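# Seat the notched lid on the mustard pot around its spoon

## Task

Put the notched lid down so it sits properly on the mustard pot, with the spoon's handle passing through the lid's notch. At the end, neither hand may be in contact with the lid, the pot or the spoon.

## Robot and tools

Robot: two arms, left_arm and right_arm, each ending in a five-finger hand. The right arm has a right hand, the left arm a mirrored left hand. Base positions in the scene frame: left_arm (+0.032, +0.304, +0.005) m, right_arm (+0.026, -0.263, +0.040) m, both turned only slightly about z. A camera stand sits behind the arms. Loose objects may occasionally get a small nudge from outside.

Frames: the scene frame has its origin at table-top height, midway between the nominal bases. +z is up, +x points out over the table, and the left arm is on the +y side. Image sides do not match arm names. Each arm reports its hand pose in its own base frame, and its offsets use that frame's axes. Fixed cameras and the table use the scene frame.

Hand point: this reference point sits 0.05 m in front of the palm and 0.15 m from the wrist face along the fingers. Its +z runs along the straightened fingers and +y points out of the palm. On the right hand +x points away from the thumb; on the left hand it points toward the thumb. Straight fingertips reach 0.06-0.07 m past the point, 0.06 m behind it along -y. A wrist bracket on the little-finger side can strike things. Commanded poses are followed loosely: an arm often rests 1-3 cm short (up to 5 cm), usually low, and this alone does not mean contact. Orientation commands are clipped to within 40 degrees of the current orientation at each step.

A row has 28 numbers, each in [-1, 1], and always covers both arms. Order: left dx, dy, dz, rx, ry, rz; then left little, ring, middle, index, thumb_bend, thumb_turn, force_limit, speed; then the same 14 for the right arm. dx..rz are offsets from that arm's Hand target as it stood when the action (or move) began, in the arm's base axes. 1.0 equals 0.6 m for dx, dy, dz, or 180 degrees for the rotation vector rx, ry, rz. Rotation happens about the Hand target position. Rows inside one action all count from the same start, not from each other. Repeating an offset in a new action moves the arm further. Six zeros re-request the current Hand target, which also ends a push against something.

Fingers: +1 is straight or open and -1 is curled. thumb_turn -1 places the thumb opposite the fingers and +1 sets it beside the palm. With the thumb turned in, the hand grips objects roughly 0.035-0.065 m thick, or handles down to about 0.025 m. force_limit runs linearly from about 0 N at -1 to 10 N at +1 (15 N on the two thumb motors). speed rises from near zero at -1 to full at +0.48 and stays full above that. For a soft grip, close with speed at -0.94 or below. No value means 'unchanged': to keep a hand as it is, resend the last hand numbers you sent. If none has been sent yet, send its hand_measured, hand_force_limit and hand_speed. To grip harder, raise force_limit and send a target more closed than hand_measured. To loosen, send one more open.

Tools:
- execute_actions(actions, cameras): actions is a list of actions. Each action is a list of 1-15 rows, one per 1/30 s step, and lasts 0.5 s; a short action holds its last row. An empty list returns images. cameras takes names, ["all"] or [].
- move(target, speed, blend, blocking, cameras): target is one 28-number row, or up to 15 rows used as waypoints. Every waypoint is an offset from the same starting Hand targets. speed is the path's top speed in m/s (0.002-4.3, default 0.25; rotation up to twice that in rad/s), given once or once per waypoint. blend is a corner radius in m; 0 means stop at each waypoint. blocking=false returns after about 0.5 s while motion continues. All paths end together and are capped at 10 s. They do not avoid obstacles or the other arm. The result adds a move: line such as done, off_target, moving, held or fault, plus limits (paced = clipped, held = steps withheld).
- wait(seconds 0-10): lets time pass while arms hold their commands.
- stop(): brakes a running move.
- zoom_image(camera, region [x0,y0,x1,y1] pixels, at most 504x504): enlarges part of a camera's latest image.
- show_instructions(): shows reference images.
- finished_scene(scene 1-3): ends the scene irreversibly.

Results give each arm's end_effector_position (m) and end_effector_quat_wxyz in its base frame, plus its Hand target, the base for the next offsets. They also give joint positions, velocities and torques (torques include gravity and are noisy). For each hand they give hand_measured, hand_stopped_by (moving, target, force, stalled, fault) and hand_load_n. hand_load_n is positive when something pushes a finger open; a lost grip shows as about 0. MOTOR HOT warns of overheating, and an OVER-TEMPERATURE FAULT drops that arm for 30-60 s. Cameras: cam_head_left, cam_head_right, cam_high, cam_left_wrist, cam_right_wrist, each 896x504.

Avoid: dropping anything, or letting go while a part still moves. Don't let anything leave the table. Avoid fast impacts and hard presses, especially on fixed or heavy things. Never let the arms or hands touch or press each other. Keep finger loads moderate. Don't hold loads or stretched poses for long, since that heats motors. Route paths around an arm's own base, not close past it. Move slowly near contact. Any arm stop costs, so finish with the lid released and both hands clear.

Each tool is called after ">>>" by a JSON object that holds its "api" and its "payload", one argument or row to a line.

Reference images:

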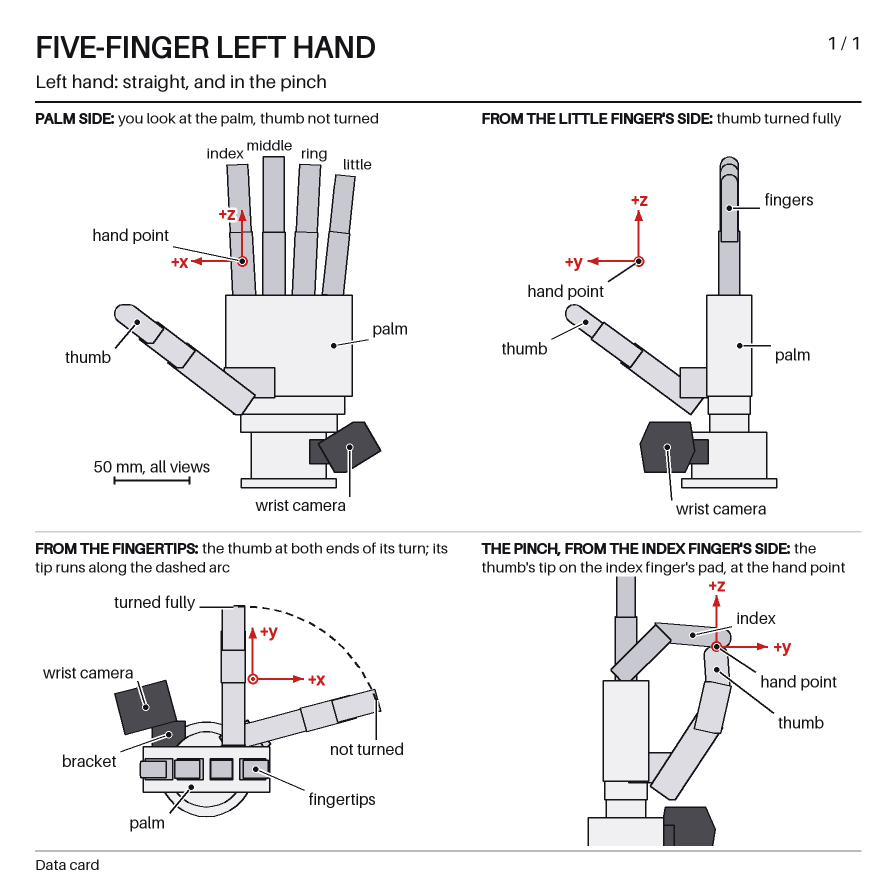

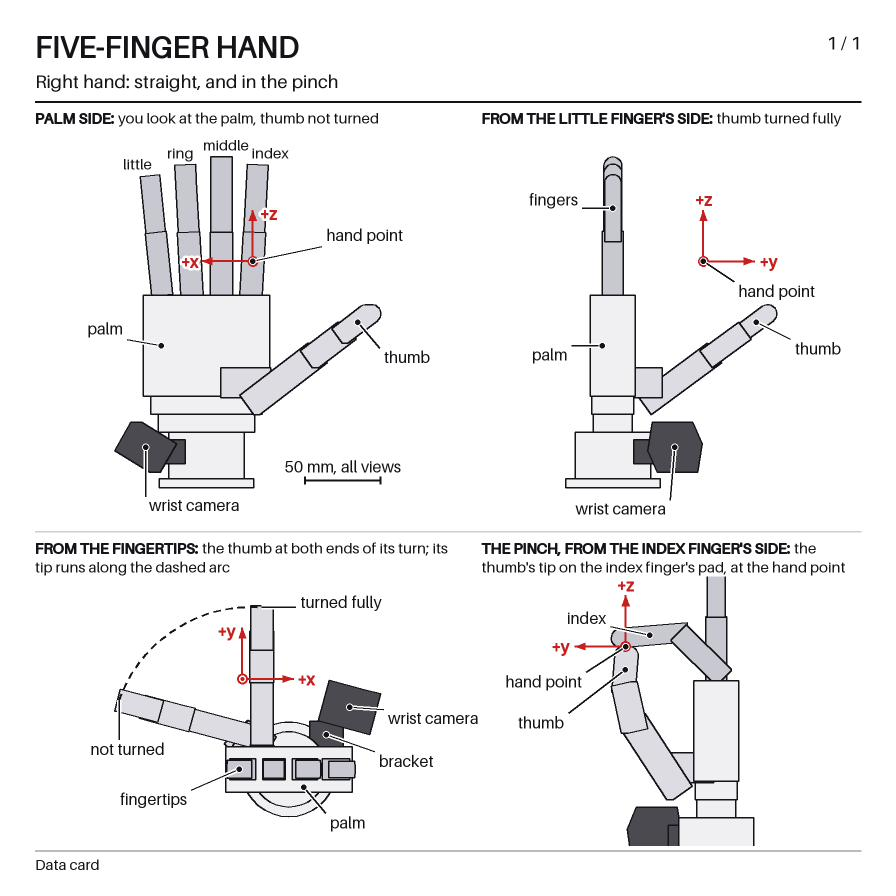

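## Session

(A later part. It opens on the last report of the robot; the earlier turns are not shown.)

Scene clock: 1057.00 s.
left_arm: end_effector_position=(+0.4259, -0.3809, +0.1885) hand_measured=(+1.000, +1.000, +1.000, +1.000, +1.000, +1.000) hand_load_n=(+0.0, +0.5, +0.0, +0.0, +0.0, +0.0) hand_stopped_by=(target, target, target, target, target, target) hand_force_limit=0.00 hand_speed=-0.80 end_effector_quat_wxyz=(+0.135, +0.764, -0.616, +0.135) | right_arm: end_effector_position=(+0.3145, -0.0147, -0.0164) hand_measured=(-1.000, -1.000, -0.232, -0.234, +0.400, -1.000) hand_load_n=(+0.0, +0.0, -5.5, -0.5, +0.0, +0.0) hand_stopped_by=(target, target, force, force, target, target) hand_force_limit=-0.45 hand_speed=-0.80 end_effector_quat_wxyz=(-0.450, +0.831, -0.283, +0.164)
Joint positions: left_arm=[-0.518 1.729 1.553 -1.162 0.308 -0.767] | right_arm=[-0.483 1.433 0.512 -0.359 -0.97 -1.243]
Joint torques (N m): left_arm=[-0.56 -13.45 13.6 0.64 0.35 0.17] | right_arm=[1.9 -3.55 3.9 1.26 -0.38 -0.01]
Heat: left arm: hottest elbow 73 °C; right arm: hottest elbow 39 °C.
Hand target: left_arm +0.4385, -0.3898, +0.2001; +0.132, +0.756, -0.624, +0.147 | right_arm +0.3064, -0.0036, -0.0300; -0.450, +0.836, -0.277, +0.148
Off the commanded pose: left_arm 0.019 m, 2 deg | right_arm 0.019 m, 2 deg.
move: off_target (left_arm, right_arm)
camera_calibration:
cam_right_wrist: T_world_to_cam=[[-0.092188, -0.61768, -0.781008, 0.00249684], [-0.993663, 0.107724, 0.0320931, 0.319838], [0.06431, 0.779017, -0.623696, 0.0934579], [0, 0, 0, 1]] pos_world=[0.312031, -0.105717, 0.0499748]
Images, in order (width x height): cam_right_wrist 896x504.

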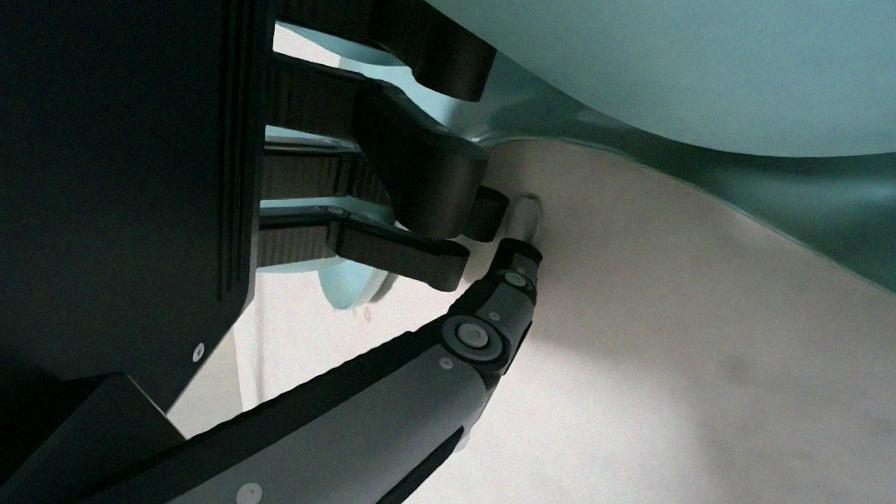

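>>> {"api": "move", "payload": {
  "target": [
    [0,0,0,0,0,0,1,1,1,1,1,1,0,-0.8,0.003,0.008,0.025,0,0,0,-1,-1,-0.26,-0.26,0.4,-1,-0.45,-0.8]
  ],
  "speed": 0.04,
  "cameras": ["cam_right_wrist"]
}}

>>> {"api": "zoom_image", "payload": {
  "camera": "cam_right_wrist",
  "region": [380, 140, 620, 340]
}}

Scene clock: 1073.83 s.
left_arm: end_effector_position=(+0.4259, -0.3809, +0.1885) hand_measured=(+1.000, +1.000, +1.000, +1.000, +1.000, +1.000) hand_load_n=(+0.5, +0.0, +0.0, +0.0, +0.0, +0.0) hand_stopped_by=(target, target, target, target, target, target) hand_force_limit=0.00 hand_speed=-0.80 end_effector_quat_wxyz=(+0.135, +0.764, -0.616, +0.135) | right_arm: end_effector_position=(+0.3146, -0.0081, -0.0149) hand_measured=(-1.000, -1.000, -0.232, -0.234, +0.400, -1.000) hand_load_n=(+0.0, +0.0, -0.5, +0.0, +0.0, +0.0) hand_stopped_by=(target, target, force, force, target, target) hand_force_limit=-0.45 hand_speed=-0.80 end_effector_quat_wxyz=(-0.448, +0.835, -0.279, +0.158)
Joint positions: left_arm=[-0.518 1.729 1.553 -1.162 0.308 -0.767] | right_arm=[-0.458 1.422 0.511 -0.362 -0.959 -1.228]
Joint torques (N m): left_arm=[-0.5 -13.39 13.6 0.66 0.35 0.17] | right_arm=[1.26 -6.36 4.42 0.36 -0.56 0.24]
Heat: left arm: hottest elbow 73 °C; right arm: hottest elbow 39 °C.
Hand target: left_arm +0.4385, -0.3898, +0.2001; +0.132, +0.756, -0.624, +0.147 | right_arm +0.3080, +0.0012, -0.0151; -0.450, +0.836, -0.278, +0.147
Off the commanded pose: left_arm 0.019 m, 2 deg | right_arm 0.011 m, 1 deg.
move: off_target (left_arm, right_arm)
camera_calibration:
cam_right_wrist: T_world_to_cam=[[-0.0896298, -0.622945, -0.777114, 0.00702519], [-0.994782, 0.0941668, 0.0392495, 0.319459], [0.048728, 0.776577, -0.628135, 0.0940272], [0, 0, 0, 1]] pos_world=[0.31384, -0.0987255, 0.0519826]
Images, in order (width x height): cam_right_wrist 896x504.

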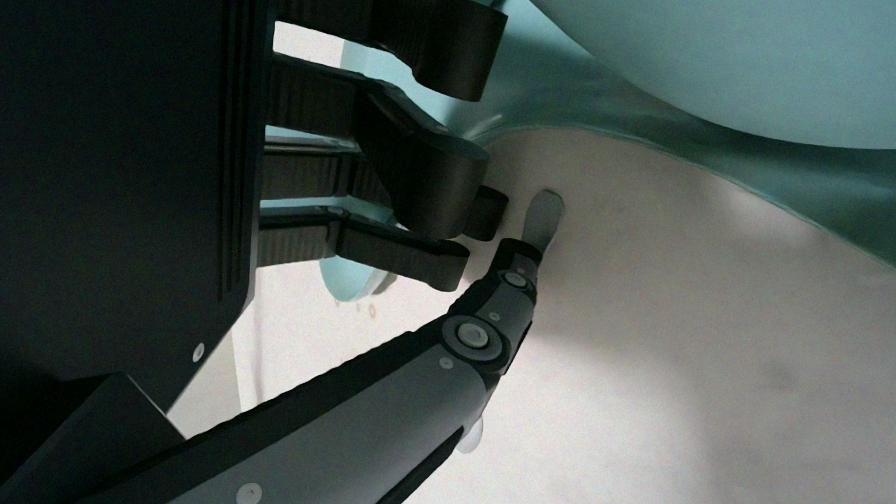

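Scaled by 2.100 from the camera's 896x504 image, which has a finer 1280x720 frame.

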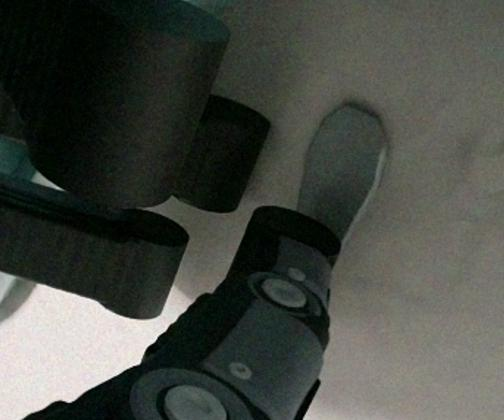

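>>> {"api": "move", "payload": {
  "target": [
    [0,0,0,0,0,0,1,1,1,1,1,1,0,-0.8,0,0,0.010,0,0,0,-1,-1,-0.26,-0.26,0.4,-1,-0.45,-0.5],
    [0,0,0,0,0,0,1,1,1,1,1,1,0,-0.8,0,0,0.010,0,0,0,-1,-1,-0.26,-0.26,0.58,-1,-0.45,-0.5],
    [0,0,0,0,0,0,1,1,1,1,1,1,0,-0.8,-0.001,0,-0.018,0,0,0,-1,-1,-0.26,-0.26,0.58,-1,-0.45,-0.5]
  ],
  "speed": 0.04,
  "cameras": ["cam_right_wrist"]
}}

>>> {"api": "zoom_image", "payload": {
  "camera": "cam_right_wrist",
  "region": [380, 140, 620, 340]
}}

Scene clock: 1086.40 s.
left_arm: end_effector_position=(+0.4259, -0.3809, +0.1885) hand_measured=(+1.000, +1.000, +1.000, +1.000, +1.000, +1.000) hand_load_n=(+0.0, +0.0, +0.0, +0.0, +0.0, +0.0) hand_stopped_by=(target, target, target, target, target, target) hand_force_limit=0.00 hand_speed=-0.80 end_effector_quat_wxyz=(+0.135, +0.764, -0.616, +0.135) | right_arm: end_effector_position=(+0.3135, -0.0061, -0.0135) hand_measured=(-1.000, -1.000, -0.232, -0.234, +0.580, -1.000) hand_load_n=(+0.0, +0.0, +0.0, +0.0, +0.5, +1.0) hand_stopped_by=(target, target, force, force, target, target) hand_force_limit=-0.45 hand_speed=-0.50 end_effector_quat_wxyz=(-0.449, +0.834, -0.279, +0.160)
Joint positions: left_arm=[-0.518 1.729 1.553 -1.162 0.308 -0.767] | right_arm=[-0.455 1.411 0.503 -0.353 -0.96 -1.218]
Joint torques (N m): left_arm=[-0.5 -13.45 13.59 0.64 0.35 0.17] | right_arm=[1.55 -3.02 4.26 1.46 -0.48 0.1]
Heat: left arm: hottest elbow 73 °C; right arm: hottest elbow 39 °C.
Hand target: left_arm +0.4385, -0.3898, +0.2001; +0.132, +0.756, -0.624, +0.147 | right_arm +0.3075, +0.0012, -0.0258; -0.450, +0.836, -0.277, +0.148
Off the commanded pose: left_arm 0.019 m, 2 deg | right_arm 0.016 m, 1 deg.
move: off_target (left_arm, right_arm)
camera_calibration:
cam_right_wrist: T_world_to_cam=[[-0.0883407, -0.621355, -0.778534, 0.00883872], [-0.994667, 0.0967954, 0.0356122, 0.318057], [0.0532306, 0.777528, -0.626592, 0.0921248], [0, 0, 0, 1]] pos_world=[0.312238, -0.096924, 0.0532791]
Images, in order (width x height): cam_right_wrist 896x504.

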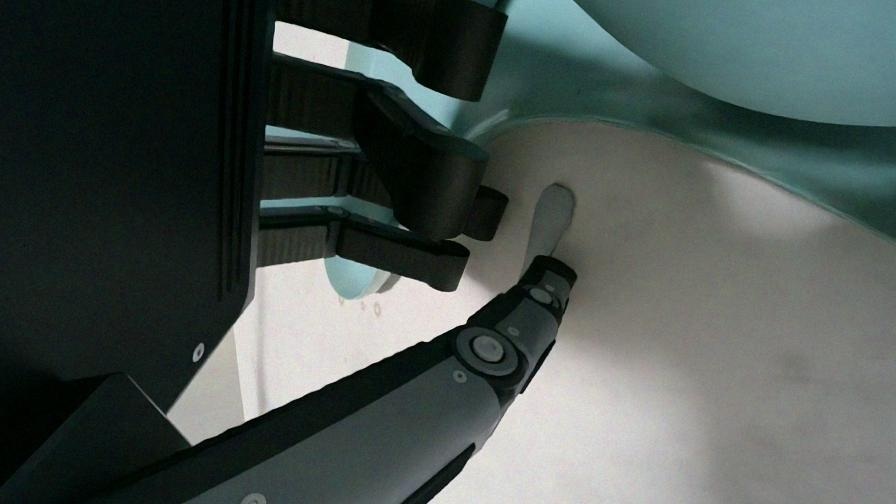

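Scaled by 2.100 from the camera's 896x504 image, which has a finer 1280x720 frame.

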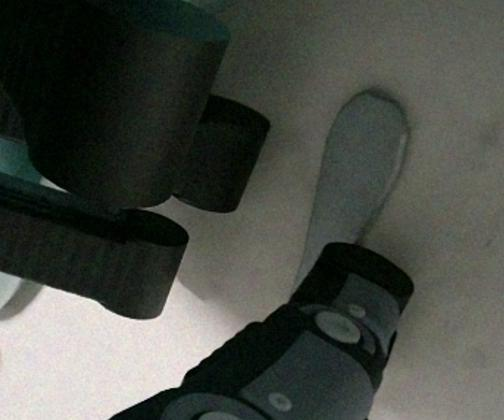

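>>> {"api": "move", "payload": {
  "target": [
    [0,0,0,0,0,0,1,1,1,1,1,1,0,-0.8,-0.003,-0.007,0.016,0,0,0,-1,-1,-0.26,-0.26,0.65,-1,-0.45,-0.5],
    [0,0,0,0,0,0,1,1,1,1,1,1,0,-0.8,-0.003,-0.007,0.0,0,0,0,-1,-1,-0.26,-0.26,0.65,-1,-0.45,-0.5]
  ],
  "speed": 0.04,
  "cameras": ["cam_right_wrist"]
}}

>>> {"api": "zoom_image", "payload": {
  "camera": "cam_right_wrist",
  "region": [380, 140, 620, 340]
}}

Scene clock: 1097.80 s.
left_arm: end_effector_position=(+0.4259, -0.3809, +0.1885) hand_measured=(+1.000, +1.000, +1.000, +1.000, +1.000, +1.000) hand_load_n=(+0.0, +0.0, +0.0, +0.0, +0.0, +0.0) hand_stopped_by=(target, target, target, target, target, target) hand_force_limit=0.00 hand_speed=-0.80 end_effector_quat_wxyz=(+0.135, +0.764, -0.616, +0.135) | right_arm: end_effector_position=(+0.3127, -0.0042, -0.0126) hand_measured=(-1.000, -1.000, -0.232, -0.234, +0.648, -1.000) hand_load_n=(+0.0, +0.0, +0.0, +0.0, -2.0, -0.5) hand_stopped_by=(target, target, force, force, target, target) hand_force_limit=-0.45 hand_speed=-0.50 end_effector_quat_wxyz=(-0.453, +0.835, -0.268, +0.161)
Joint positions: left_arm=[-0.518 1.729 1.553 -1.162 0.308 -0.767] | right_arm=[-0.455 1.411 0.503 -0.364 -0.973 -1.244]
Joint torques (N m): left_arm=[-0.5 -13.45 13.6 0.65 0.35 0.17] | right_arm=[0.73 -2.14 4.66 1.02 -0.2 0.08]
Heat: left arm: hottest elbow 73 °C; right arm: hottest elbow 39 °C.
Hand target: left_arm +0.4385, -0.3898, +0.2001; +0.132, +0.756, -0.624, +0.147 | right_arm +0.3057, -0.0031, -0.0258; -0.450, +0.836, -0.278, +0.148
Off the commanded pose: left_arm 0.019 m, 2 deg | right_arm 0.015 m, 2 deg.
move: off_target (left_arm, right_arm)
camera_calibration:
cam_right_wrist: T_world_to_cam=[[-0.0658415, -0.621573, -0.780584, 0.00355832], [-0.996721, 0.0778478, 0.0220828, 0.317536], [0.0470407, 0.779478, -0.624661, 0.0931766], [0, 0, 0, 1]] pos_world=[0.312345, -0.0951368, 0.0539693]
Images, in order (width x height): cam_right_wrist 896x504.

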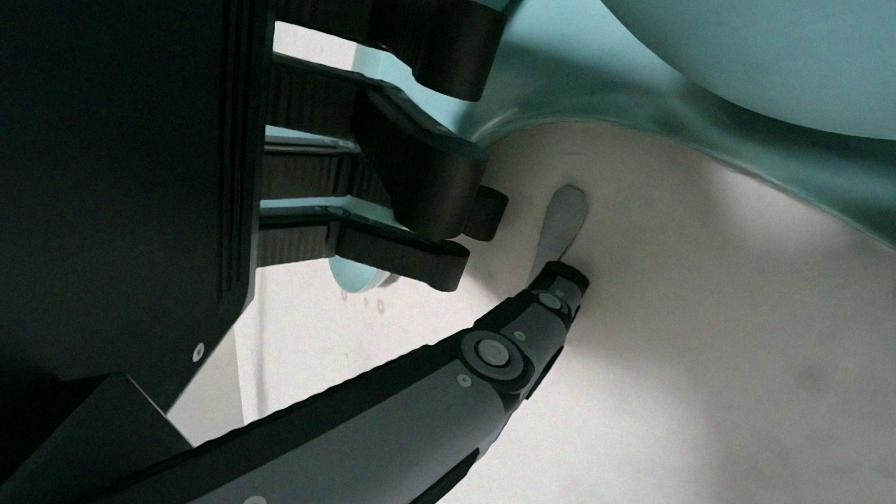

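Scaled by 2.100 from the camera's 896x504 image, which has a finer 1280x720 frame.

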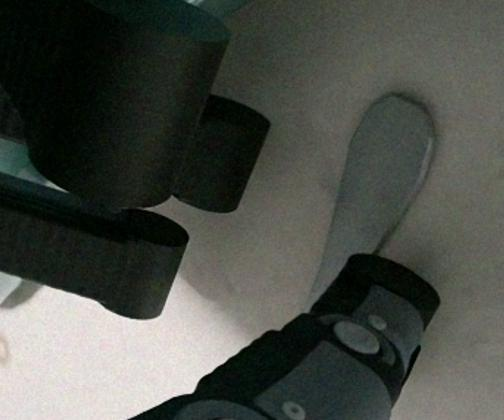

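>>> {"api": "move", "payload": {
  "target": [
    [0,0,0,0,0,0,1,1,1,1,1,1,0,-0.8,-0.003,-0.010,0.020,0,0,0,-1,-1,-0.26,-0.26,0.65,-1,-0.45,-0.5],
    [0,0,0,0,0,0,1,1,1,1,1,1,0,-0.8,-0.003,-0.010,0.004,0,0,0,-1,-1,-0.26,-0.26,0.65,-1,-0.45,-0.5]
  ],
  "speed": 0.04,
  "cameras": ["cam_right_wrist"]
}}

>>> {"api": "zoom_image", "payload": {
  "camera": "cam_right_wrist",
  "region": [380, 140, 620, 340]
}}

Scene clock: 1106.00 s.
left_arm: end_effector_position=(+0.4259, -0.3809, +0.1885) hand_measured=(+1.000, +1.000, +1.000, +1.000, +1.000, +1.000) hand_load_n=(+0.0, +0.0, +0.0, +0.0, -0.5, +0.0) hand_stopped_by=(target, target, target, target, target, target) hand_force_limit=0.00 hand_speed=-0.80 end_effector_quat_wxyz=(+0.135, +0.764, -0.616, +0.135) | right_arm: end_effector_position=(+0.3071, -0.0040, -0.0128) hand_measured=(-1.000, -1.000, -0.232, -0.234, +0.648, -1.000) hand_load_n=(+0.0, +0.0, +0.0, +0.0, -2.0, -1.0) hand_stopped_by=(target, target, force, force, target, target) hand_force_limit=-0.45 hand_speed=-0.50 end_effector_quat_wxyz=(-0.455, +0.836, -0.264, +0.155)
Joint positions: left_arm=[-0.518 1.729 1.553 -1.162 0.308 -0.767] | right_arm=[-0.463 1.41 0.505 -0.404 -0.979 -1.282]
Joint torques (N m): left_arm=[-0.5 -13.45 13.59 0.65 0.35 0.17] | right_arm=[-0.56 -2.78 5.27 0.91 -0.19 0.12]
Heat: left arm: hottest elbow 73 °C; right arm: hottest elbow 38 °C.
Hand target: left_arm +0.4385, -0.3898, +0.2001; +0.132, +0.756, -0.624, +0.147 | right_arm +0.3038, -0.0090, -0.0234; -0.450, +0.836, -0.278, +0.147
Off the commanded pose: left_arm 0.019 m, 2 deg | right_arm 0.012 m, 2 deg.
move: off_target (left_arm, right_arm)
camera_calibration:
cam_right_wrist: T_world_to_cam=[[-0.061781, -0.619787, -0.782334, 0.00190604], [-0.997562, 0.063839, 0.0282024, 0.312068], [0.0324639, 0.782169, -0.62222, 0.0976844], [0, 0, 0, 1]] pos_world=[0.308254, -0.0951465, 0.0534712]
Images, in order (width x height): cam_right_wrist 896x504.

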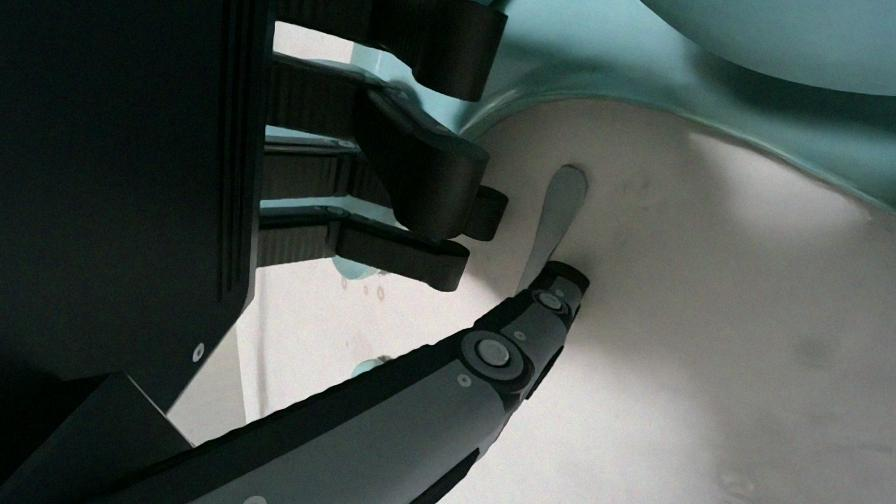

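Scaled by 2.100 from the camera's 896x504 image, which has a finer 1280x720 frame.

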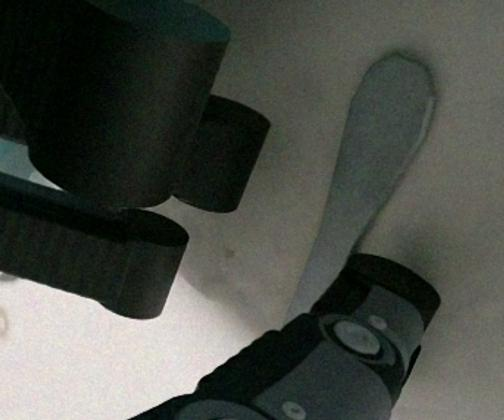

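>>> {"api": "move", "payload": {
  "target": [
    [0,0,0,0,0,0,1,1,1,1,1,1,0,-0.8,0,0,-0.006,0,0,0,-1,-1,-0.26,-0.26,0.55,-1,-0.45,-0.8],
    [0,0,0,0,0,0,1,1,1,1,1,1,0,-0.8,0,0,-0.010,0,0,0,-1,-1,-0.26,-0.26,0.47,-1,-0.45,-0.8]
  ],
  "speed": 0.04,
  "cameras": ["cam_right_wrist"]
}}

>>> {"api": "zoom_image", "payload": {
  "camera": "cam_right_wrist",
  "region": [380, 140, 620, 340]
}}

Scene clock: 1116.33 s.
left_arm: end_effector_position=(+0.4259, -0.3809, +0.1885) hand_measured=(+1.000, +1.000, +1.000, +1.000, +1.000, +1.000) hand_load_n=(+0.0, +0.0, +0.0, +0.0, +0.0, +0.0) hand_stopped_by=(target, target, target, target, target, target) hand_force_limit=0.00 hand_speed=-0.80 end_effector_quat_wxyz=(+0.135, +0.764, -0.616, +0.135) | right_arm: end_effector_position=(+0.3071, -0.0074, -0.0163) hand_measured=(-1.000, -1.000, -0.232, -0.234, +0.470, -1.000) hand_load_n=(+0.0, +0.0, -2.5, +0.0, +0.5, -0.5) hand_stopped_by=(target, target, force, force, target, target) hand_force_limit=-0.45 hand_speed=-0.80 end_effector_quat_wxyz=(-0.454, +0.833, -0.276, +0.154)
Joint positions: left_arm=[-0.518 1.729 1.553 -1.162 0.308 -0.767] | right_arm=[-0.474 1.425 0.505 -0.39 -0.978 -1.267]
Joint torques (N m): left_arm=[-0.5 -13.45 13.6 0.65 0.35 0.17] | right_arm=[-0.32 -2.96 4.78 1.22 -0.21 0.01]
Heat: left arm: hottest elbow 73 °C; right arm: hottest elbow 39 °C.
Hand target: left_arm +0.4385, -0.3898, +0.2001; +0.132, +0.756, -0.624, +0.147 | right_arm +0.3038, -0.0090, -0.0294; -0.450, +0.836, -0.278, +0.147
Off the commanded pose: left_arm 0.019 m, 2 deg | right_arm 0.014 m, 1 deg.
move: off_target (left_arm, right_arm); target 2's new numbers were sent with right_arm's hand 0.015 m and 1 deg from that target
camera_calibration:
cam_right_wrist: T_world_to_cam=[[-0.083762, -0.612623, -0.785924, 0.0037912], [-0.995656, 0.0836314, 0.0409246, 0.312176], [0.0406566, 0.785938, -0.616967, 0.0957448], [0, 0, 0, 1]] pos_world=[0.307245, -0.0990347, 0.0492753]
Images, in order (width x height): cam_right_wrist 896x504.

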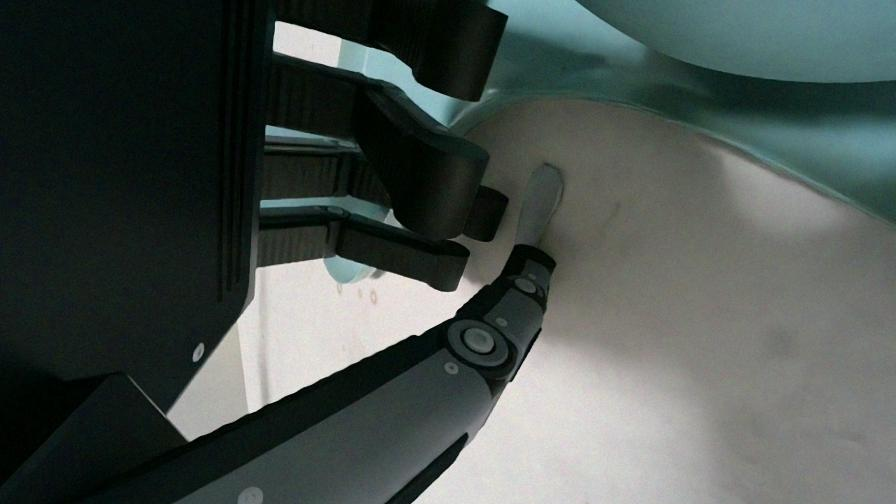

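Scaled by 2.100 from the camera's 896x504 image, which has a finer 1280x720 frame.

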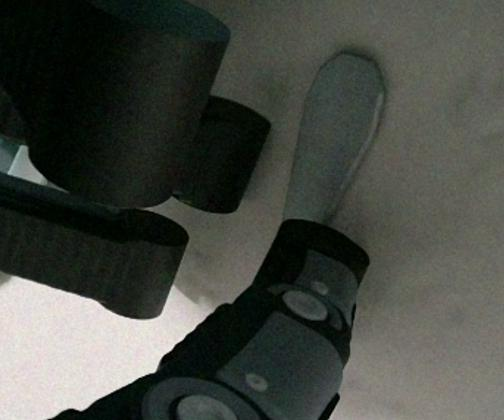

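>>> {"api": "move", "payload": {
  "target": [
    [0,0,0,0,0,0,1,1,1,1,1,1,0,-0.8,0.002,0.003,0.030,0,0,0,-1,-1,-0.26,-0.26,0.47,-1,-0.45,-0.5],
    [0,0,0,0,0,0,1,1,1,1,1,1,0,-0.8,0.002,0.003,0.030,0,0,0,-1,-1,-0.34,-0.34,0.62,-1,-0.45,-0.5],
    [0,0,0,0,0,0,1,1,1,1,1,1,0,-0.8,0.002,0.003,0.012,0,0,0,-1,-1,-0.34,-0.34,0.62,-1,-0.45,-0.5]
  ],
  "speed": 0.04,
  "cameras": ["cam_right_wrist"]
}}

>>> {"api": "zoom_image", "payload": {
  "camera": "cam_right_wrist",
  "region": [380, 140, 620, 340]
}}

Scene clock: 1137.57 s.
left_arm: end_effector_position=(+0.4259, -0.3809, +0.1885) hand_measured=(+1.000, +1.000, +1.000, +1.000, +1.000, +1.000) hand_load_n=(+0.0, +0.0, +0.0, +0.0, +0.0, +0.0) hand_stopped_by=(target, target, target, target, target, target) hand_force_limit=0.00 hand_speed=-0.80 end_effector_quat_wxyz=(+0.135, +0.764, -0.616, +0.135) | right_arm: end_effector_position=(+0.3044, -0.0060, -0.0127) hand_measured=(-1.000, -1.000, -0.340, -0.340, +0.618, -1.000) hand_load_n=(+0.0, +0.0, +0.0, +0.0, -0.5, +1.5) hand_stopped_by=(target, target, target, target, target, target) hand_force_limit=-0.45 hand_speed=-0.50 end_effector_quat_wxyz=(-0.454, +0.832, -0.281, +0.149)
Joint positions: left_arm=[-0.518 1.729 1.553 -1.162 0.308 -0.767] | right_arm=[-0.474 1.41 0.505 -0.412 -0.976 -1.259]
Joint torques (N m): left_arm=[-0.5 -13.45 13.6 0.65 0.35 0.17] | right_arm=[0.32 -3.14 5.38 1.4 -0.21 -0.07]
Heat: left arm: hottest elbow 74 °C; right arm: hottest elbow 39 °C.
Hand target: left_arm +0.4385, -0.3898, +0.2001; +0.132, +0.756, -0.624, +0.147 | right_arm +0.3051, -0.0072, -0.0222; -0.450, +0.836, -0.278, +0.147
Off the commanded pose: left_arm 0.019 m, 2 deg | right_arm 0.010 m, 1 deg.
move: off_target (left_arm)
camera_calibration:
cam_right_wrist: T_world_to_cam=[[-0.0958736, -0.608395, -0.787822, 0.0108601], [-0.994706, 0.0879764, 0.0531105, 0.309173], [0.0369976, 0.788743, -0.613609, 0.0981813], [0, 0, 0, 1]] pos_world=[0.304945, -0.0980325, 0.0523804]
Images, in order (width x height): cam_right_wrist 896x504.

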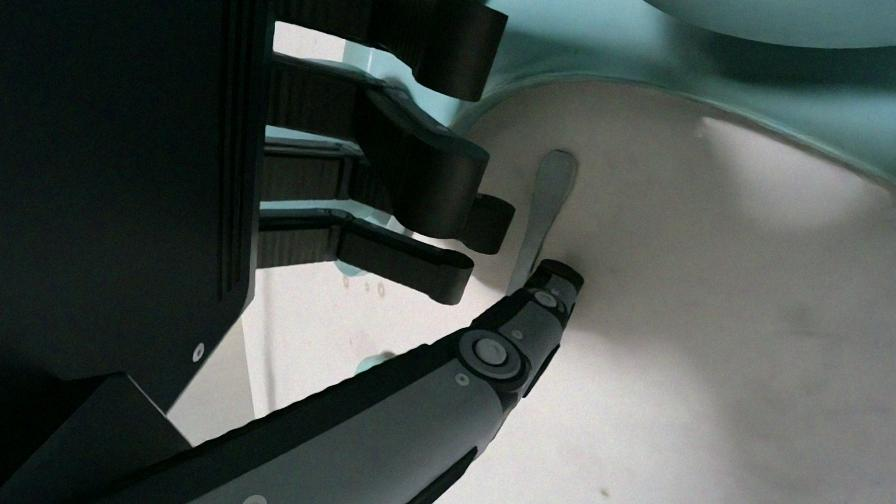

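Scaled by 2.100 from the camera's 896x504 image, which has a finer 1280x720 frame.

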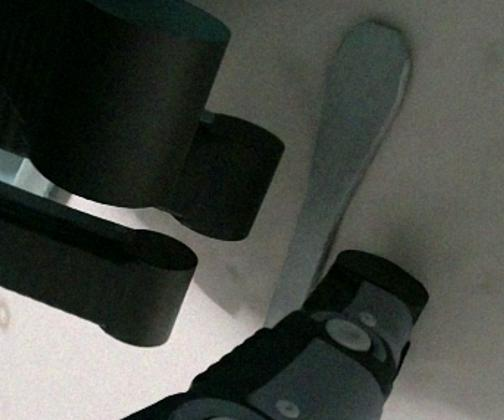

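>>> {"api": "move", "payload": {
  "target": [
    [0,0,0,0,0,0,1,1,1,1,1,1,0,-0.8,0.014,-0.007,0.014,0,0,0,-1,-1,-0.34,-0.34,0.62,-1,-0.45,-0.5],
    [0,0,0,0,0,0,1,1,1,1,1,1,0,-0.8,0.014,-0.007,0.0,0,0,0,-1,-1,-0.34,-0.34,0.62,-1,-0.45,-0.5]
  ],
  "speed": 0.04,
  "cameras": ["cam_right_wrist"]
}}

>>> {"api": "zoom_image", "payload": {
  "camera": "cam_right_wrist",
  "region": [380, 140, 620, 340]
}}

Scene clock: 1146.10 s.
left_arm: end_effector_position=(+0.4259, -0.3809, +0.1885) hand_measured=(+1.000, +1.000, +1.000, +1.000, +1.000, +1.000) hand_load_n=(+0.0, +0.0, +0.0, +0.0, +0.0, +0.0) hand_stopped_by=(target, target, target, target, target, target) hand_force_limit=0.00 hand_speed=-0.80 end_effector_quat_wxyz=(+0.135, +0.764, -0.616, +0.135) | right_arm: end_effector_position=(+0.3046, -0.0053, -0.0131) hand_measured=(-1.000, -1.000, -0.340, -0.340, +0.620, -1.000) hand_load_n=(+0.0, +0.0, +0.5, +0.0, +0.0, +2.0) hand_stopped_by=(target, target, target, target, target, target) hand_force_limit=-0.45 hand_speed=-0.50 end_effector_quat_wxyz=(-0.457, +0.830, -0.287, +0.143)
Joint positions: left_arm=[-0.518 1.729 1.553 -1.162 0.308 -0.767] | right_arm=[-0.474 1.419 0.509 -0.415 -0.979 -1.248]
Joint torques (N m): left_arm=[-0.5 -13.45 13.59 0.65 0.35 0.17] | right_arm=[1.03 -2.08 6.72 1.44 -0.11 -0.12]
Heat: left arm: hottest elbow 74 °C; right arm: hottest elbow 39 °C.
Hand target: left_arm +0.4385, -0.3898, +0.2001; +0.132, +0.756, -0.624, +0.147 | right_arm +0.3135, -0.0114, -0.0222; -0.450, +0.836, -0.278, +0.147
Off the commanded pose: left_arm 0.019 m, 2 deg | right_arm 0.014 m, 2 deg.
move: off_target (left_arm, right_arm)
camera_calibration:
cam_right_wrist: T_world_to_cam=[[-0.108603, -0.598922, -0.793409, 0.0148406], [-0.993519, 0.0923193, 0.0663058, 0.309241], [0.033535, 0.795468, -0.605067, 0.0985216], [0, 0, 0, 1]] pos_world=[0.305544, -0.0980313, 0.0508824]
Images, in order (width x height): cam_right_wrist 896x504.

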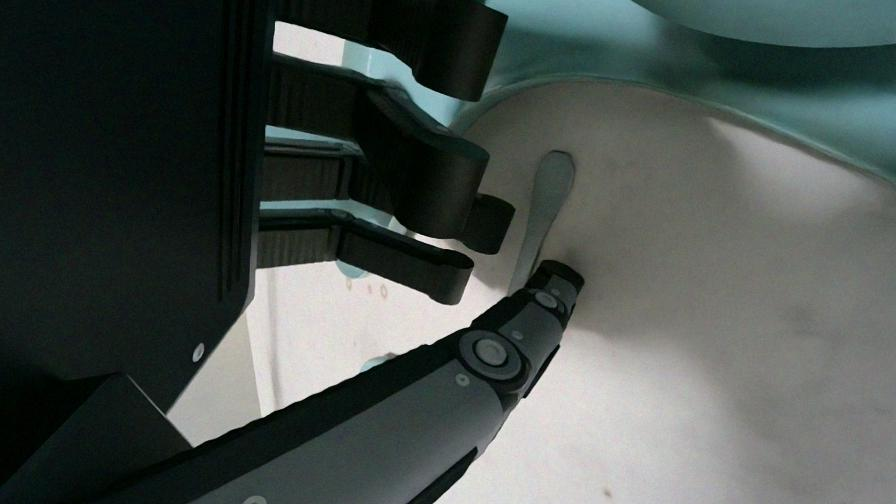

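Scaled by 2.100 from the camera's 896x504 image, which has a finer 1280x720 frame.

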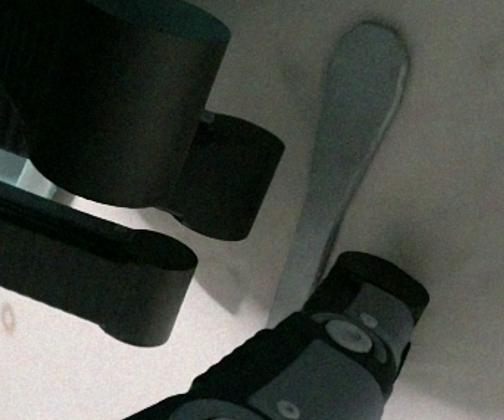

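>>> {"api": "move", "payload": {
  "target": [
    [0,0,0,0,0,0,1,1,1,1,1,1,0,-0.8,-0.002,0.0,0.045,0,0,0,-1,-1,-0.34,-0.34,0.62,-1,-0.45,-0.5]
  ],
  "speed": 0.06
}}

Scene clock: 1151.63 s.
left_arm: end_effector_position=(+0.4259, -0.3809, +0.1885) hand_measured=(+1.000, +1.000, +1.000, +1.000, +1.000, +1.000) hand_load_n=(+0.0, +0.0, +0.0, +0.0, -0.5, +0.0) hand_stopped_by=(target, target, target, target, target, target) hand_force_limit=0.00 hand_speed=-0.80 end_effector_quat_wxyz=(+0.135, +0.764, -0.616, +0.135) | right_arm: end_effector_position=(+0.2970, -0.0035, -0.0055) hand_measured=(-1.000, -1.000, -0.340, -0.340, +0.620, -1.000) hand_load_n=(+0.0, +0.0, +0.0, +0.0, +0.0, +0.0) hand_stopped_by=(target, target, target, target, target, target) hand_force_limit=-0.45 hand_speed=-0.50 end_effector_quat_wxyz=(-0.454, +0.832, -0.290, +0.132)
Joint positions: left_arm=[-0.518 1.729 1.553 -1.162 0.308 -0.767] | right_arm=[-0.474 1.387 0.516 -0.488 -0.969 -1.263]
Joint torques (N m): left_arm=[-0.5 -13.45 13.59 0.65 0.35 0.17] | right_arm=[0.32 -5.66 8.29 0.2 -0.51 0]
Heat: left arm: hottest elbow 74 °C; right arm: hottest elbow 39 °C.
Hand target: left_arm +0.4385, -0.3898, +0.2001; +0.132, +0.756, -0.624, +0.147 | right_arm +0.3122, -0.0113, +0.0047; -0.450, +0.836, -0.278, +0.147
Off the commanded pose: left_arm 0.019 m, 2 deg | right_arm 0.020 m, 2 deg.
move: off_target (left_arm, right_arm)

>>> {"api": "move", "payload": {
  "target": [
    [0,0,0,0,0,0,1,1,1,1,1,1,0,-0.8,0.02,-0.01,-0.015,0,0,0,-1,-1,-0.34,-0.34,0.62,-1,-0.45,-0.5]
  ],
  "speed": 0.06
}}

Scene clock: 1160.73 s.
left_arm: end_effector_position=(+0.4259, -0.3809, +0.1885) hand_measured=(+1.000, +1.000, +1.000, +1.000, +1.000, +1.000) hand_load_n=(+0.0, +0.0, +0.0, +0.0, +0.0, +0.0) hand_stopped_by=(target, target, target, target, target, target) hand_force_limit=0.00 hand_speed=-0.80 end_effector_quat_wxyz=(+0.135, +0.764, -0.616, +0.135) | right_arm: end_effector_position=(+0.3074, -0.0089, -0.0070) hand_measured=(-1.000, -1.000, -0.340, -0.340, +0.620, -1.000) hand_load_n=(+0.0, +0.0, +0.0, +0.0, +0.0, +0.0) hand_stopped_by=(target, target, target, target, target, target) hand_force_limit=-0.45 hand_speed=-0.50 end_effector_quat_wxyz=(-0.453, +0.833, -0.288, +0.134)
Joint positions: left_arm=[-0.518 1.729 1.553 -1.162 0.308 -0.767] | right_arm=[-0.474 1.419 0.543 -0.479 -0.969 -1.266]
Joint torques (N m): left_arm=[-0.44 -13.45 13.59 0.66 0.35 0.17] | right_arm=[0.73 -4.25 8.31 1.06 -0.49 0.06]
Heat: left arm: hottest elbow 74 °C; right arm: hottest elbow 39 °C.
Hand target: left_arm +0.4385, -0.3898, +0.2001; +0.132, +0.756, -0.624, +0.147 | right_arm +0.3242, -0.0173, -0.0043; -0.450, +0.836, -0.277, +0.147
Off the commanded pose: left_arm 0.019 m, 2 deg | right_arm 0.019 m, 2 deg.
move: off_target (left_arm, right_arm)

>>> {"api": "move", "payload": {
  "target": [
    [0,0,0,0,0,0,1,1,1,1,1,1,0,-0.8,0.008,-0.002,-0.033,0,0,0,-1,-1,-0.34,-0.34,0.62,-1,-0.45,-0.5]
  ],
  "speed": 0.06,
  "cameras": ["cam_right_wrist"]
}}

>>> {"api": "zoom_image", "payload": {
  "camera": "cam_right_wrist",
  "region": [380, 140, 620, 340]
}}

Scene clock: 1166.83 s.
left_arm: end_effector_position=(+0.4259, -0.3809, +0.1885) hand_measured=(+1.000, +1.000, +1.000, +1.000, +1.000, +1.000) hand_load_n=(+0.0, +0.0, +0.0, +0.0, +0.0, +0.0) hand_stopped_by=(target, target, target, target, target, target) hand_force_limit=0.00 hand_speed=-0.80 end_effector_quat_wxyz=(+0.135, +0.764, -0.616, +0.135) | right_arm: end_effector_position=(+0.3143, -0.0095, -0.0128) hand_measured=(-1.000, -1.000, -0.340, -0.340, +0.620, -1.000) hand_load_n=(+0.0, +0.0, +0.0, +0.0, +0.5, +3.5) hand_stopped_by=(target, target, target, target, target, target) hand_force_limit=-0.45 hand_speed=-0.50 end_effector_quat_wxyz=(-0.460, +0.826, -0.297, +0.133)
Joint positions: left_arm=[-0.518 1.729 1.553 -1.162 0.308 -0.767] | right_arm=[-0.474 1.456 0.548 -0.43 -0.98 -1.23]
Joint torques (N m): left_arm=[-0.5 -13.45 13.59 0.65 0.35 0.17] | right_arm=[-0.09 -2.67 7.02 2.02 -0.06 -0.17]
Heat: left arm: hottest elbow 74 °C; right arm: hottest elbow 39 °C.
Hand target: left_arm +0.4385, -0.3898, +0.2001; +0.132, +0.756, -0.624, +0.147 | right_arm +0.3290, -0.0185, -0.0240; -0.450, +0.836, -0.278, +0.147
Off the commanded pose: left_arm 0.019 m, 2 deg | right_arm 0.021 m, 3 deg.
move: off_target (left_arm, right_arm)
camera_calibration:
cam_right_wrist: T_world_to_cam=[[-0.13308, -0.584614, -0.800322, 0.0214514], [-0.990742, 0.100316, 0.0914659, 0.318731], [0.0268129, 0.805086, -0.592552, 0.104082], [0, 0, 0, 1]] pos_world=[0.315844, -0.103228, 0.0496892]
Images, in order (width x height): cam_right_wrist 896x504.

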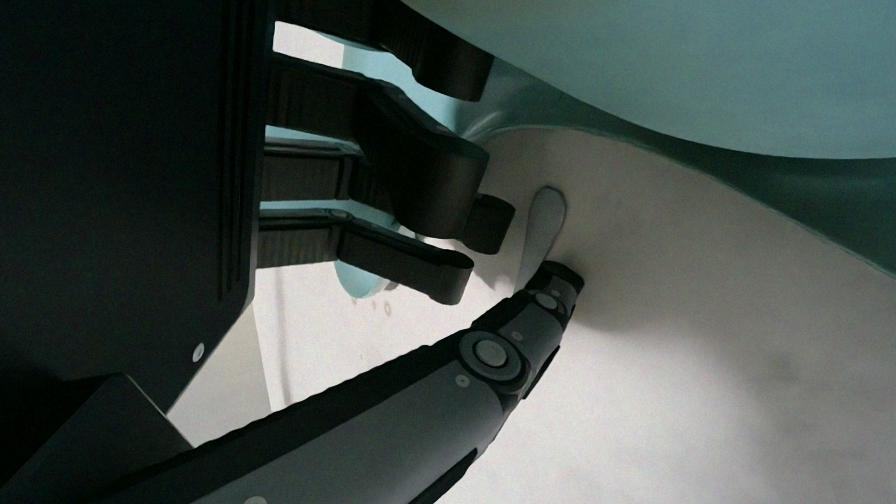

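Scaled by 2.100 from the camera's 896x504 image, which has a finer 1280x720 frame.

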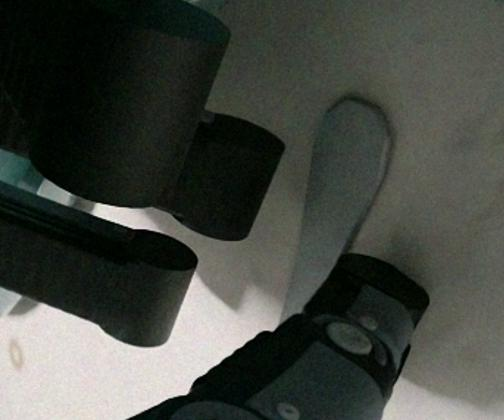

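>>> {"api": "move", "payload": {
  "target": [
    [0,0,0,0,0,0,1,1,1,1,1,1,0,-0.8,0.002,0.012,0.008,0,0,0,-1,-1,-0.34,-0.34,0.62,-1,-0.45,-0.5],
    [0,0,0,0,0,0,1,1,1,1,1,1,0,-0.8,0.002,0.012,0.0,0,0,0,-1,-1,-0.34,-0.34,0.55,-1,-0.45,-0.8]
  ],
  "speed": 0.06,
  "cameras": ["cam_right_wrist"]
}}

>>> {"api": "zoom_image", "payload": {
  "camera": "cam_right_wrist",
  "region": [380, 140, 620, 340]
}}

Scene clock: 1186.97 s.
left_arm: end_effector_position=(+0.4259, -0.3809, +0.1885) hand_measured=(+1.000, +1.000, +1.000, +1.000, +1.000, +1.000) hand_load_n=(+0.0, +0.0, +0.0, +0.0, +0.0, +0.0) hand_stopped_by=(target, target, target, target, target, target) hand_force_limit=0.00 hand_speed=-0.80 end_effector_quat_wxyz=(+0.135, +0.764, -0.616, +0.135) | right_arm: end_effector_position=(+0.3213, -0.0106, -0.0134) hand_measured=(-1.000, -1.000, -0.340, -0.340, +0.550, -1.000) hand_load_n=(+0.0, +0.5, +0.0, +0.0, +0.5, +2.5) hand_stopped_by=(target, target, target, target, target, target) hand_force_limit=-0.45 hand_speed=-0.80 end_effector_quat_wxyz=(-0.457, +0.825, -0.301, +0.141)
Joint positions: left_arm=[-0.518 1.729 1.553 -1.162 0.308 -0.767] | right_arm=[-0.466 1.46 0.548 -0.385 -0.973 -1.192]
Joint torques (N m): left_arm=[-0.5 -13.45 13.6 0.65 0.35 0.17] | right_arm=[1.9 -3.78 6.26 1.84 -0.12 -0.2]
Heat: left arm: hottest elbow 74 °C; right arm: hottest elbow 39 °C.
Hand target: left_arm +0.4385, -0.3898, +0.2001; +0.132, +0.756, -0.624, +0.147 | right_arm +0.3302, -0.0114, -0.0241; -0.450, +0.836, -0.278, +0.147
Off the commanded pose: left_arm 0.019 m, 2 deg | right_arm 0.014 m, 3 deg.
move: off_target (left_arm, right_arm); target 2's new numbers were sent with right_arm's hand 0.016 m and 3 deg from that target
camera_calibration:
cam_right_wrist: T_world_to_cam=[[-0.135802, -0.587172, -0.797989, 0.0221573], [-0.989798, 0.115448, 0.0834953, 0.325521], [0.0431, 0.801187, -0.59686, 0.0991614], [0, 0, 0, 1]] pos_world=[0.320935, -0.104017, 0.0496873]
Images, in order (width x height): cam_right_wrist 896x504.

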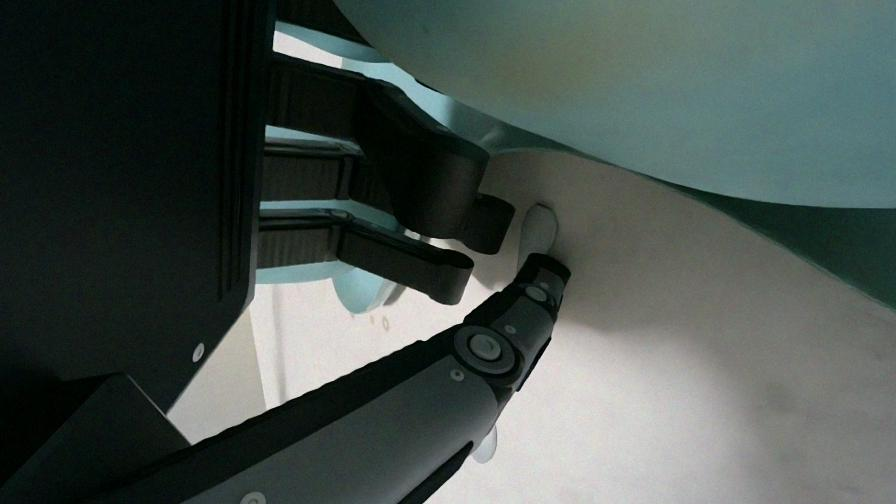

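Scaled by 2.100 from the camera's 896x504 image, which has a finer 1280x720 frame.

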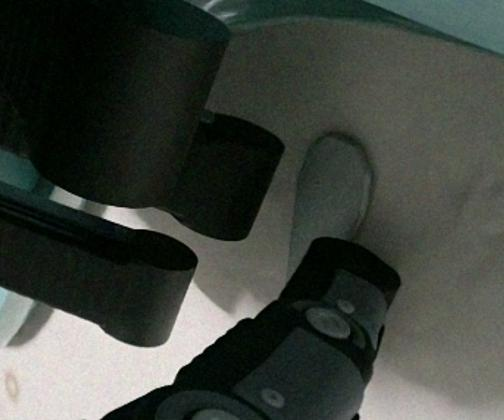

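>>> {"api": "move", "payload": {
  "target": [
    [0,0,0,0,0,0,1,1,1,1,1,1,0,-0.8,-0.012,0.010,0.020,0,0,0,-1,-1,-0.34,-0.34,0.62,-1,-0.45,-0.5],
    [0,0,0,0,0,0,1,1,1,1,1,1,0,-0.8,-0.012,0.010,0.0,0,0,0,-1,-1,-0.34,-0.34,0.62,-1,-0.45,-0.8]
  ],
  "speed": 0.06,
  "cameras": ["cam_right_wrist"]
}}

>>> {"api": "zoom_image", "payload": {
  "camera": "cam_right_wrist",
  "region": [380, 140, 620, 340]
}}

Scene clock: 1196.47 s.
left_arm: end_effector_position=(+0.4259, -0.3809, +0.1885) hand_measured=(+1.000, +1.000, +1.000, +1.000, +1.000, +1.000) hand_load_n=(+0.0, +0.0, +0.0, +0.0, +0.0, +0.0) hand_stopped_by=(target, target, target, target, target, target) hand_force_limit=0.00 hand_speed=-0.80 end_effector_quat_wxyz=(+0.135, +0.764, -0.616, +0.135) | right_arm: end_effector_position=(+0.3241, -0.0085, -0.0121) hand_measured=(-1.000, -1.000, -0.340, -0.340, +0.618, -1.000) hand_load_n=(+0.0, +0.0, +0.0, +0.0, -0.5, +2.5) hand_stopped_by=(target, target, target, target, target, target) hand_force_limit=-0.45 hand_speed=-0.80 end_effector_quat_wxyz=(-0.455, +0.829, -0.290, +0.148)
Joint positions: left_arm=[-0.518 1.729 1.553 -1.162 0.308 -0.767] | right_arm=[-0.453 1.449 0.544 -0.369 -0.968 -1.195]
Joint torques (N m): left_arm=[-0.5 -13.45 13.59 0.65 0.35 0.17] | right_arm=[1.08 -3.66 4.79 1.7 -0.18 -0.05]
Heat: left arm: hottest elbow 74 °C; right arm: hottest elbow 39 °C.
Hand target: left_arm +0.4385, -0.3898, +0.2001; +0.132, +0.756, -0.624, +0.147 | right_arm +0.3230, -0.0054, -0.0241; -0.450, +0.836, -0.278, +0.147
Off the commanded pose: left_arm 0.019 m, 2 deg | right_arm 0.012 m, 2 deg.
move: off_target (left_arm, right_arm); target 2's new numbers were sent with right_arm's hand 0.012 m and 2 deg from that target
camera_calibration:
cam_right_wrist: T_world_to_cam=[[-0.111696, -0.601789, -0.790806, 0.0169179], [-0.99274, 0.103304, 0.0616056, 0.328481], [0.0446197, 0.791946, -0.608959, 0.0974447], [0, 0, 0, 1]] pos_world=[0.323638, -0.100923, 0.0524823]
Images, in order (width x height): cam_right_wrist 896x504.

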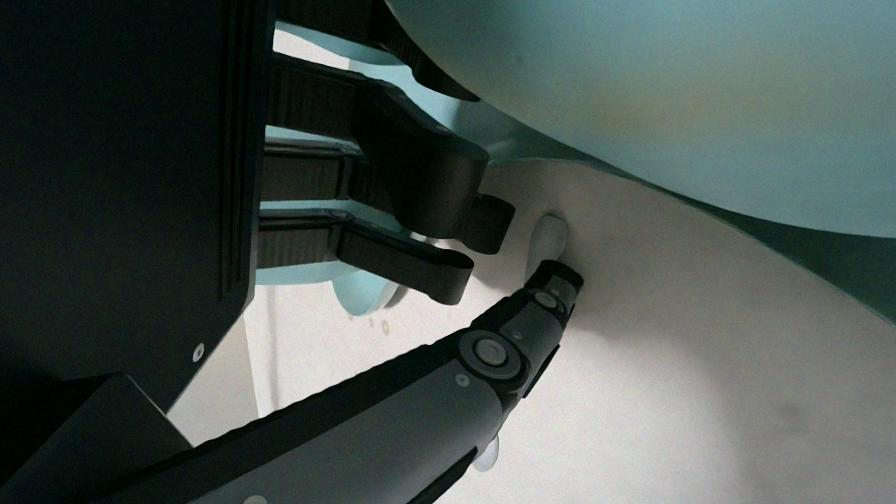

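Scaled by 2.100 from the camera's 896x504 image, which has a finer 1280x720 frame.

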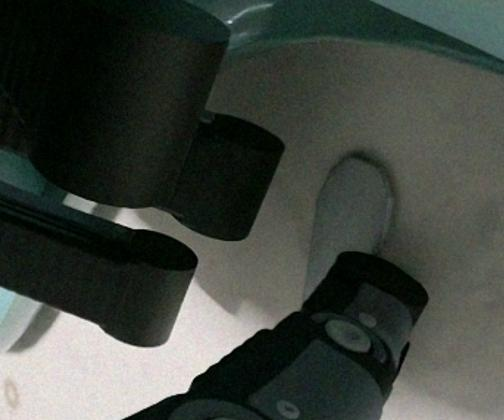

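>>> {"api": "move", "payload": {
  "target": [
    [0,0,0,0,0,0,1,1,1,1,1,1,0,-0.8,-0.008,0.002,0.002,0,0,0,-1,-1,-0.34,-0.46,0.55,-1,-0.45,-0.6],
    [0,0,0,0,0,0,1,1,1,1,1,1,0,-0.8,-0.008,0.002,-0.004,0,0,0,-1,-1,-0.34,-0.46,0.5,-1,-0.45,-0.8]
  ],
  "speed": 0.06,
  "cameras": ["cam_right_wrist"]
}}

>>> {"api": "zoom_image", "payload": {
  "camera": "cam_right_wrist",
  "region": [380, 140, 620, 340]
}}

Scene clock: 1230.03 s.
left_arm: end_effector_position=(+0.4259, -0.3809, +0.1885) hand_measured=(+1.000, +1.000, +1.000, +1.000, +1.000, +1.000) hand_load_n=(+0.0, +0.0, +0.0, +0.0, +0.0, +0.0) hand_stopped_by=(target, target, target, target, target, target) hand_force_limit=0.00 hand_speed=-0.80 end_effector_quat_wxyz=(+0.135, +0.764, -0.616, +0.135) | right_arm: end_effector_position=(+0.3244, -0.0096, -0.0146) hand_measured=(-1.000, -1.000, -0.340, -0.460, +0.500, -1.000) hand_load_n=(+0.0, +0.0, -1.0, +0.0, +1.0, -0.5) hand_stopped_by=(target, target, target, target, target, target) hand_force_limit=-0.45 hand_speed=-0.80 end_effector_quat_wxyz=(-0.452, +0.832, -0.282, +0.156)
Joint positions: left_arm=[-0.518 1.729 1.553 -1.162 0.308 -0.767] | right_arm=[-0.453 1.45 0.535 -0.349 -0.965 -1.209]
Joint torques (N m): left_arm=[-0.5 -13.45 13.59 0.65 0.35 0.17] | right_arm=[1.14 -3.08 4.16 1.24 -0.32 -0.04]
Heat: left arm: hottest elbow 74 °C; right arm: hottest elbow 39 °C.
Hand target: left_arm +0.4385, -0.3898, +0.2001; +0.132, +0.756, -0.624, +0.147 | right_arm +0.3184, -0.0043, -0.0263; -0.450, +0.836, -0.277, +0.148
Off the commanded pose: left_arm 0.019 m, 2 deg | right_arm 0.014 m, 1 deg.
move: off_target (left_arm, right_arm); target 2's new numbers were sent with right_arm's hand 0.015 m and 1 deg from that target
camera_calibration:
cam_right_wrist: T_world_to_cam=[[-0.0940039, -0.613295, -0.78424, 0.00858215], [-0.994305, 0.0975595, 0.0428897, 0.329257], [0.0502061, 0.783806, -0.618973, 0.0946233], [0, 0, 0, 1]] pos_world=[0.323438, -0.101025, 0.051178]
Images, in order (width x height): cam_right_wrist 896x504.

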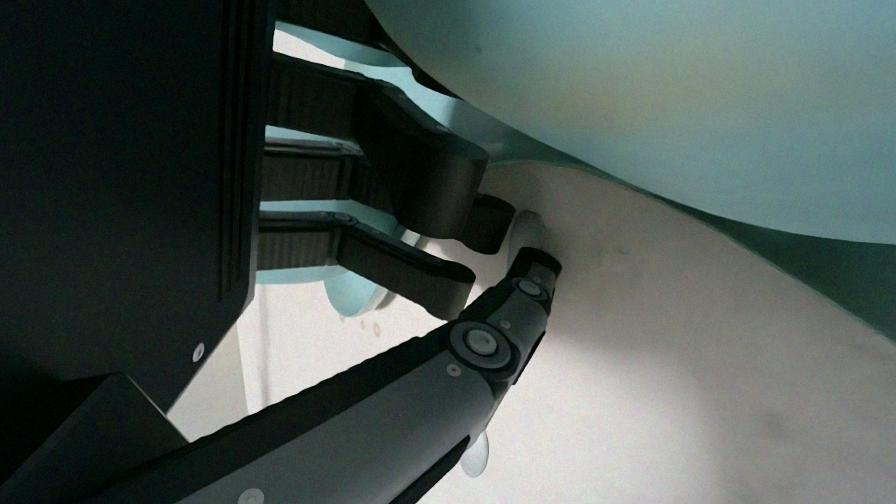

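Scaled by 2.100 from the camera's 896x504 image, which has a finer 1280x720 frame.

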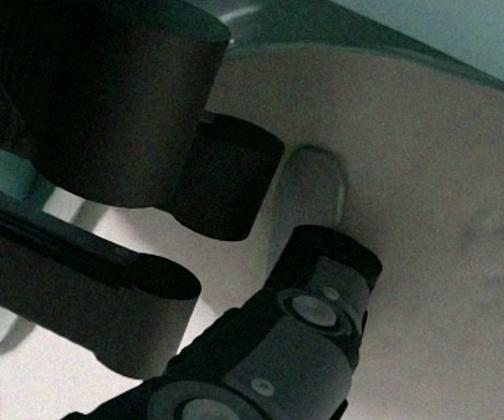

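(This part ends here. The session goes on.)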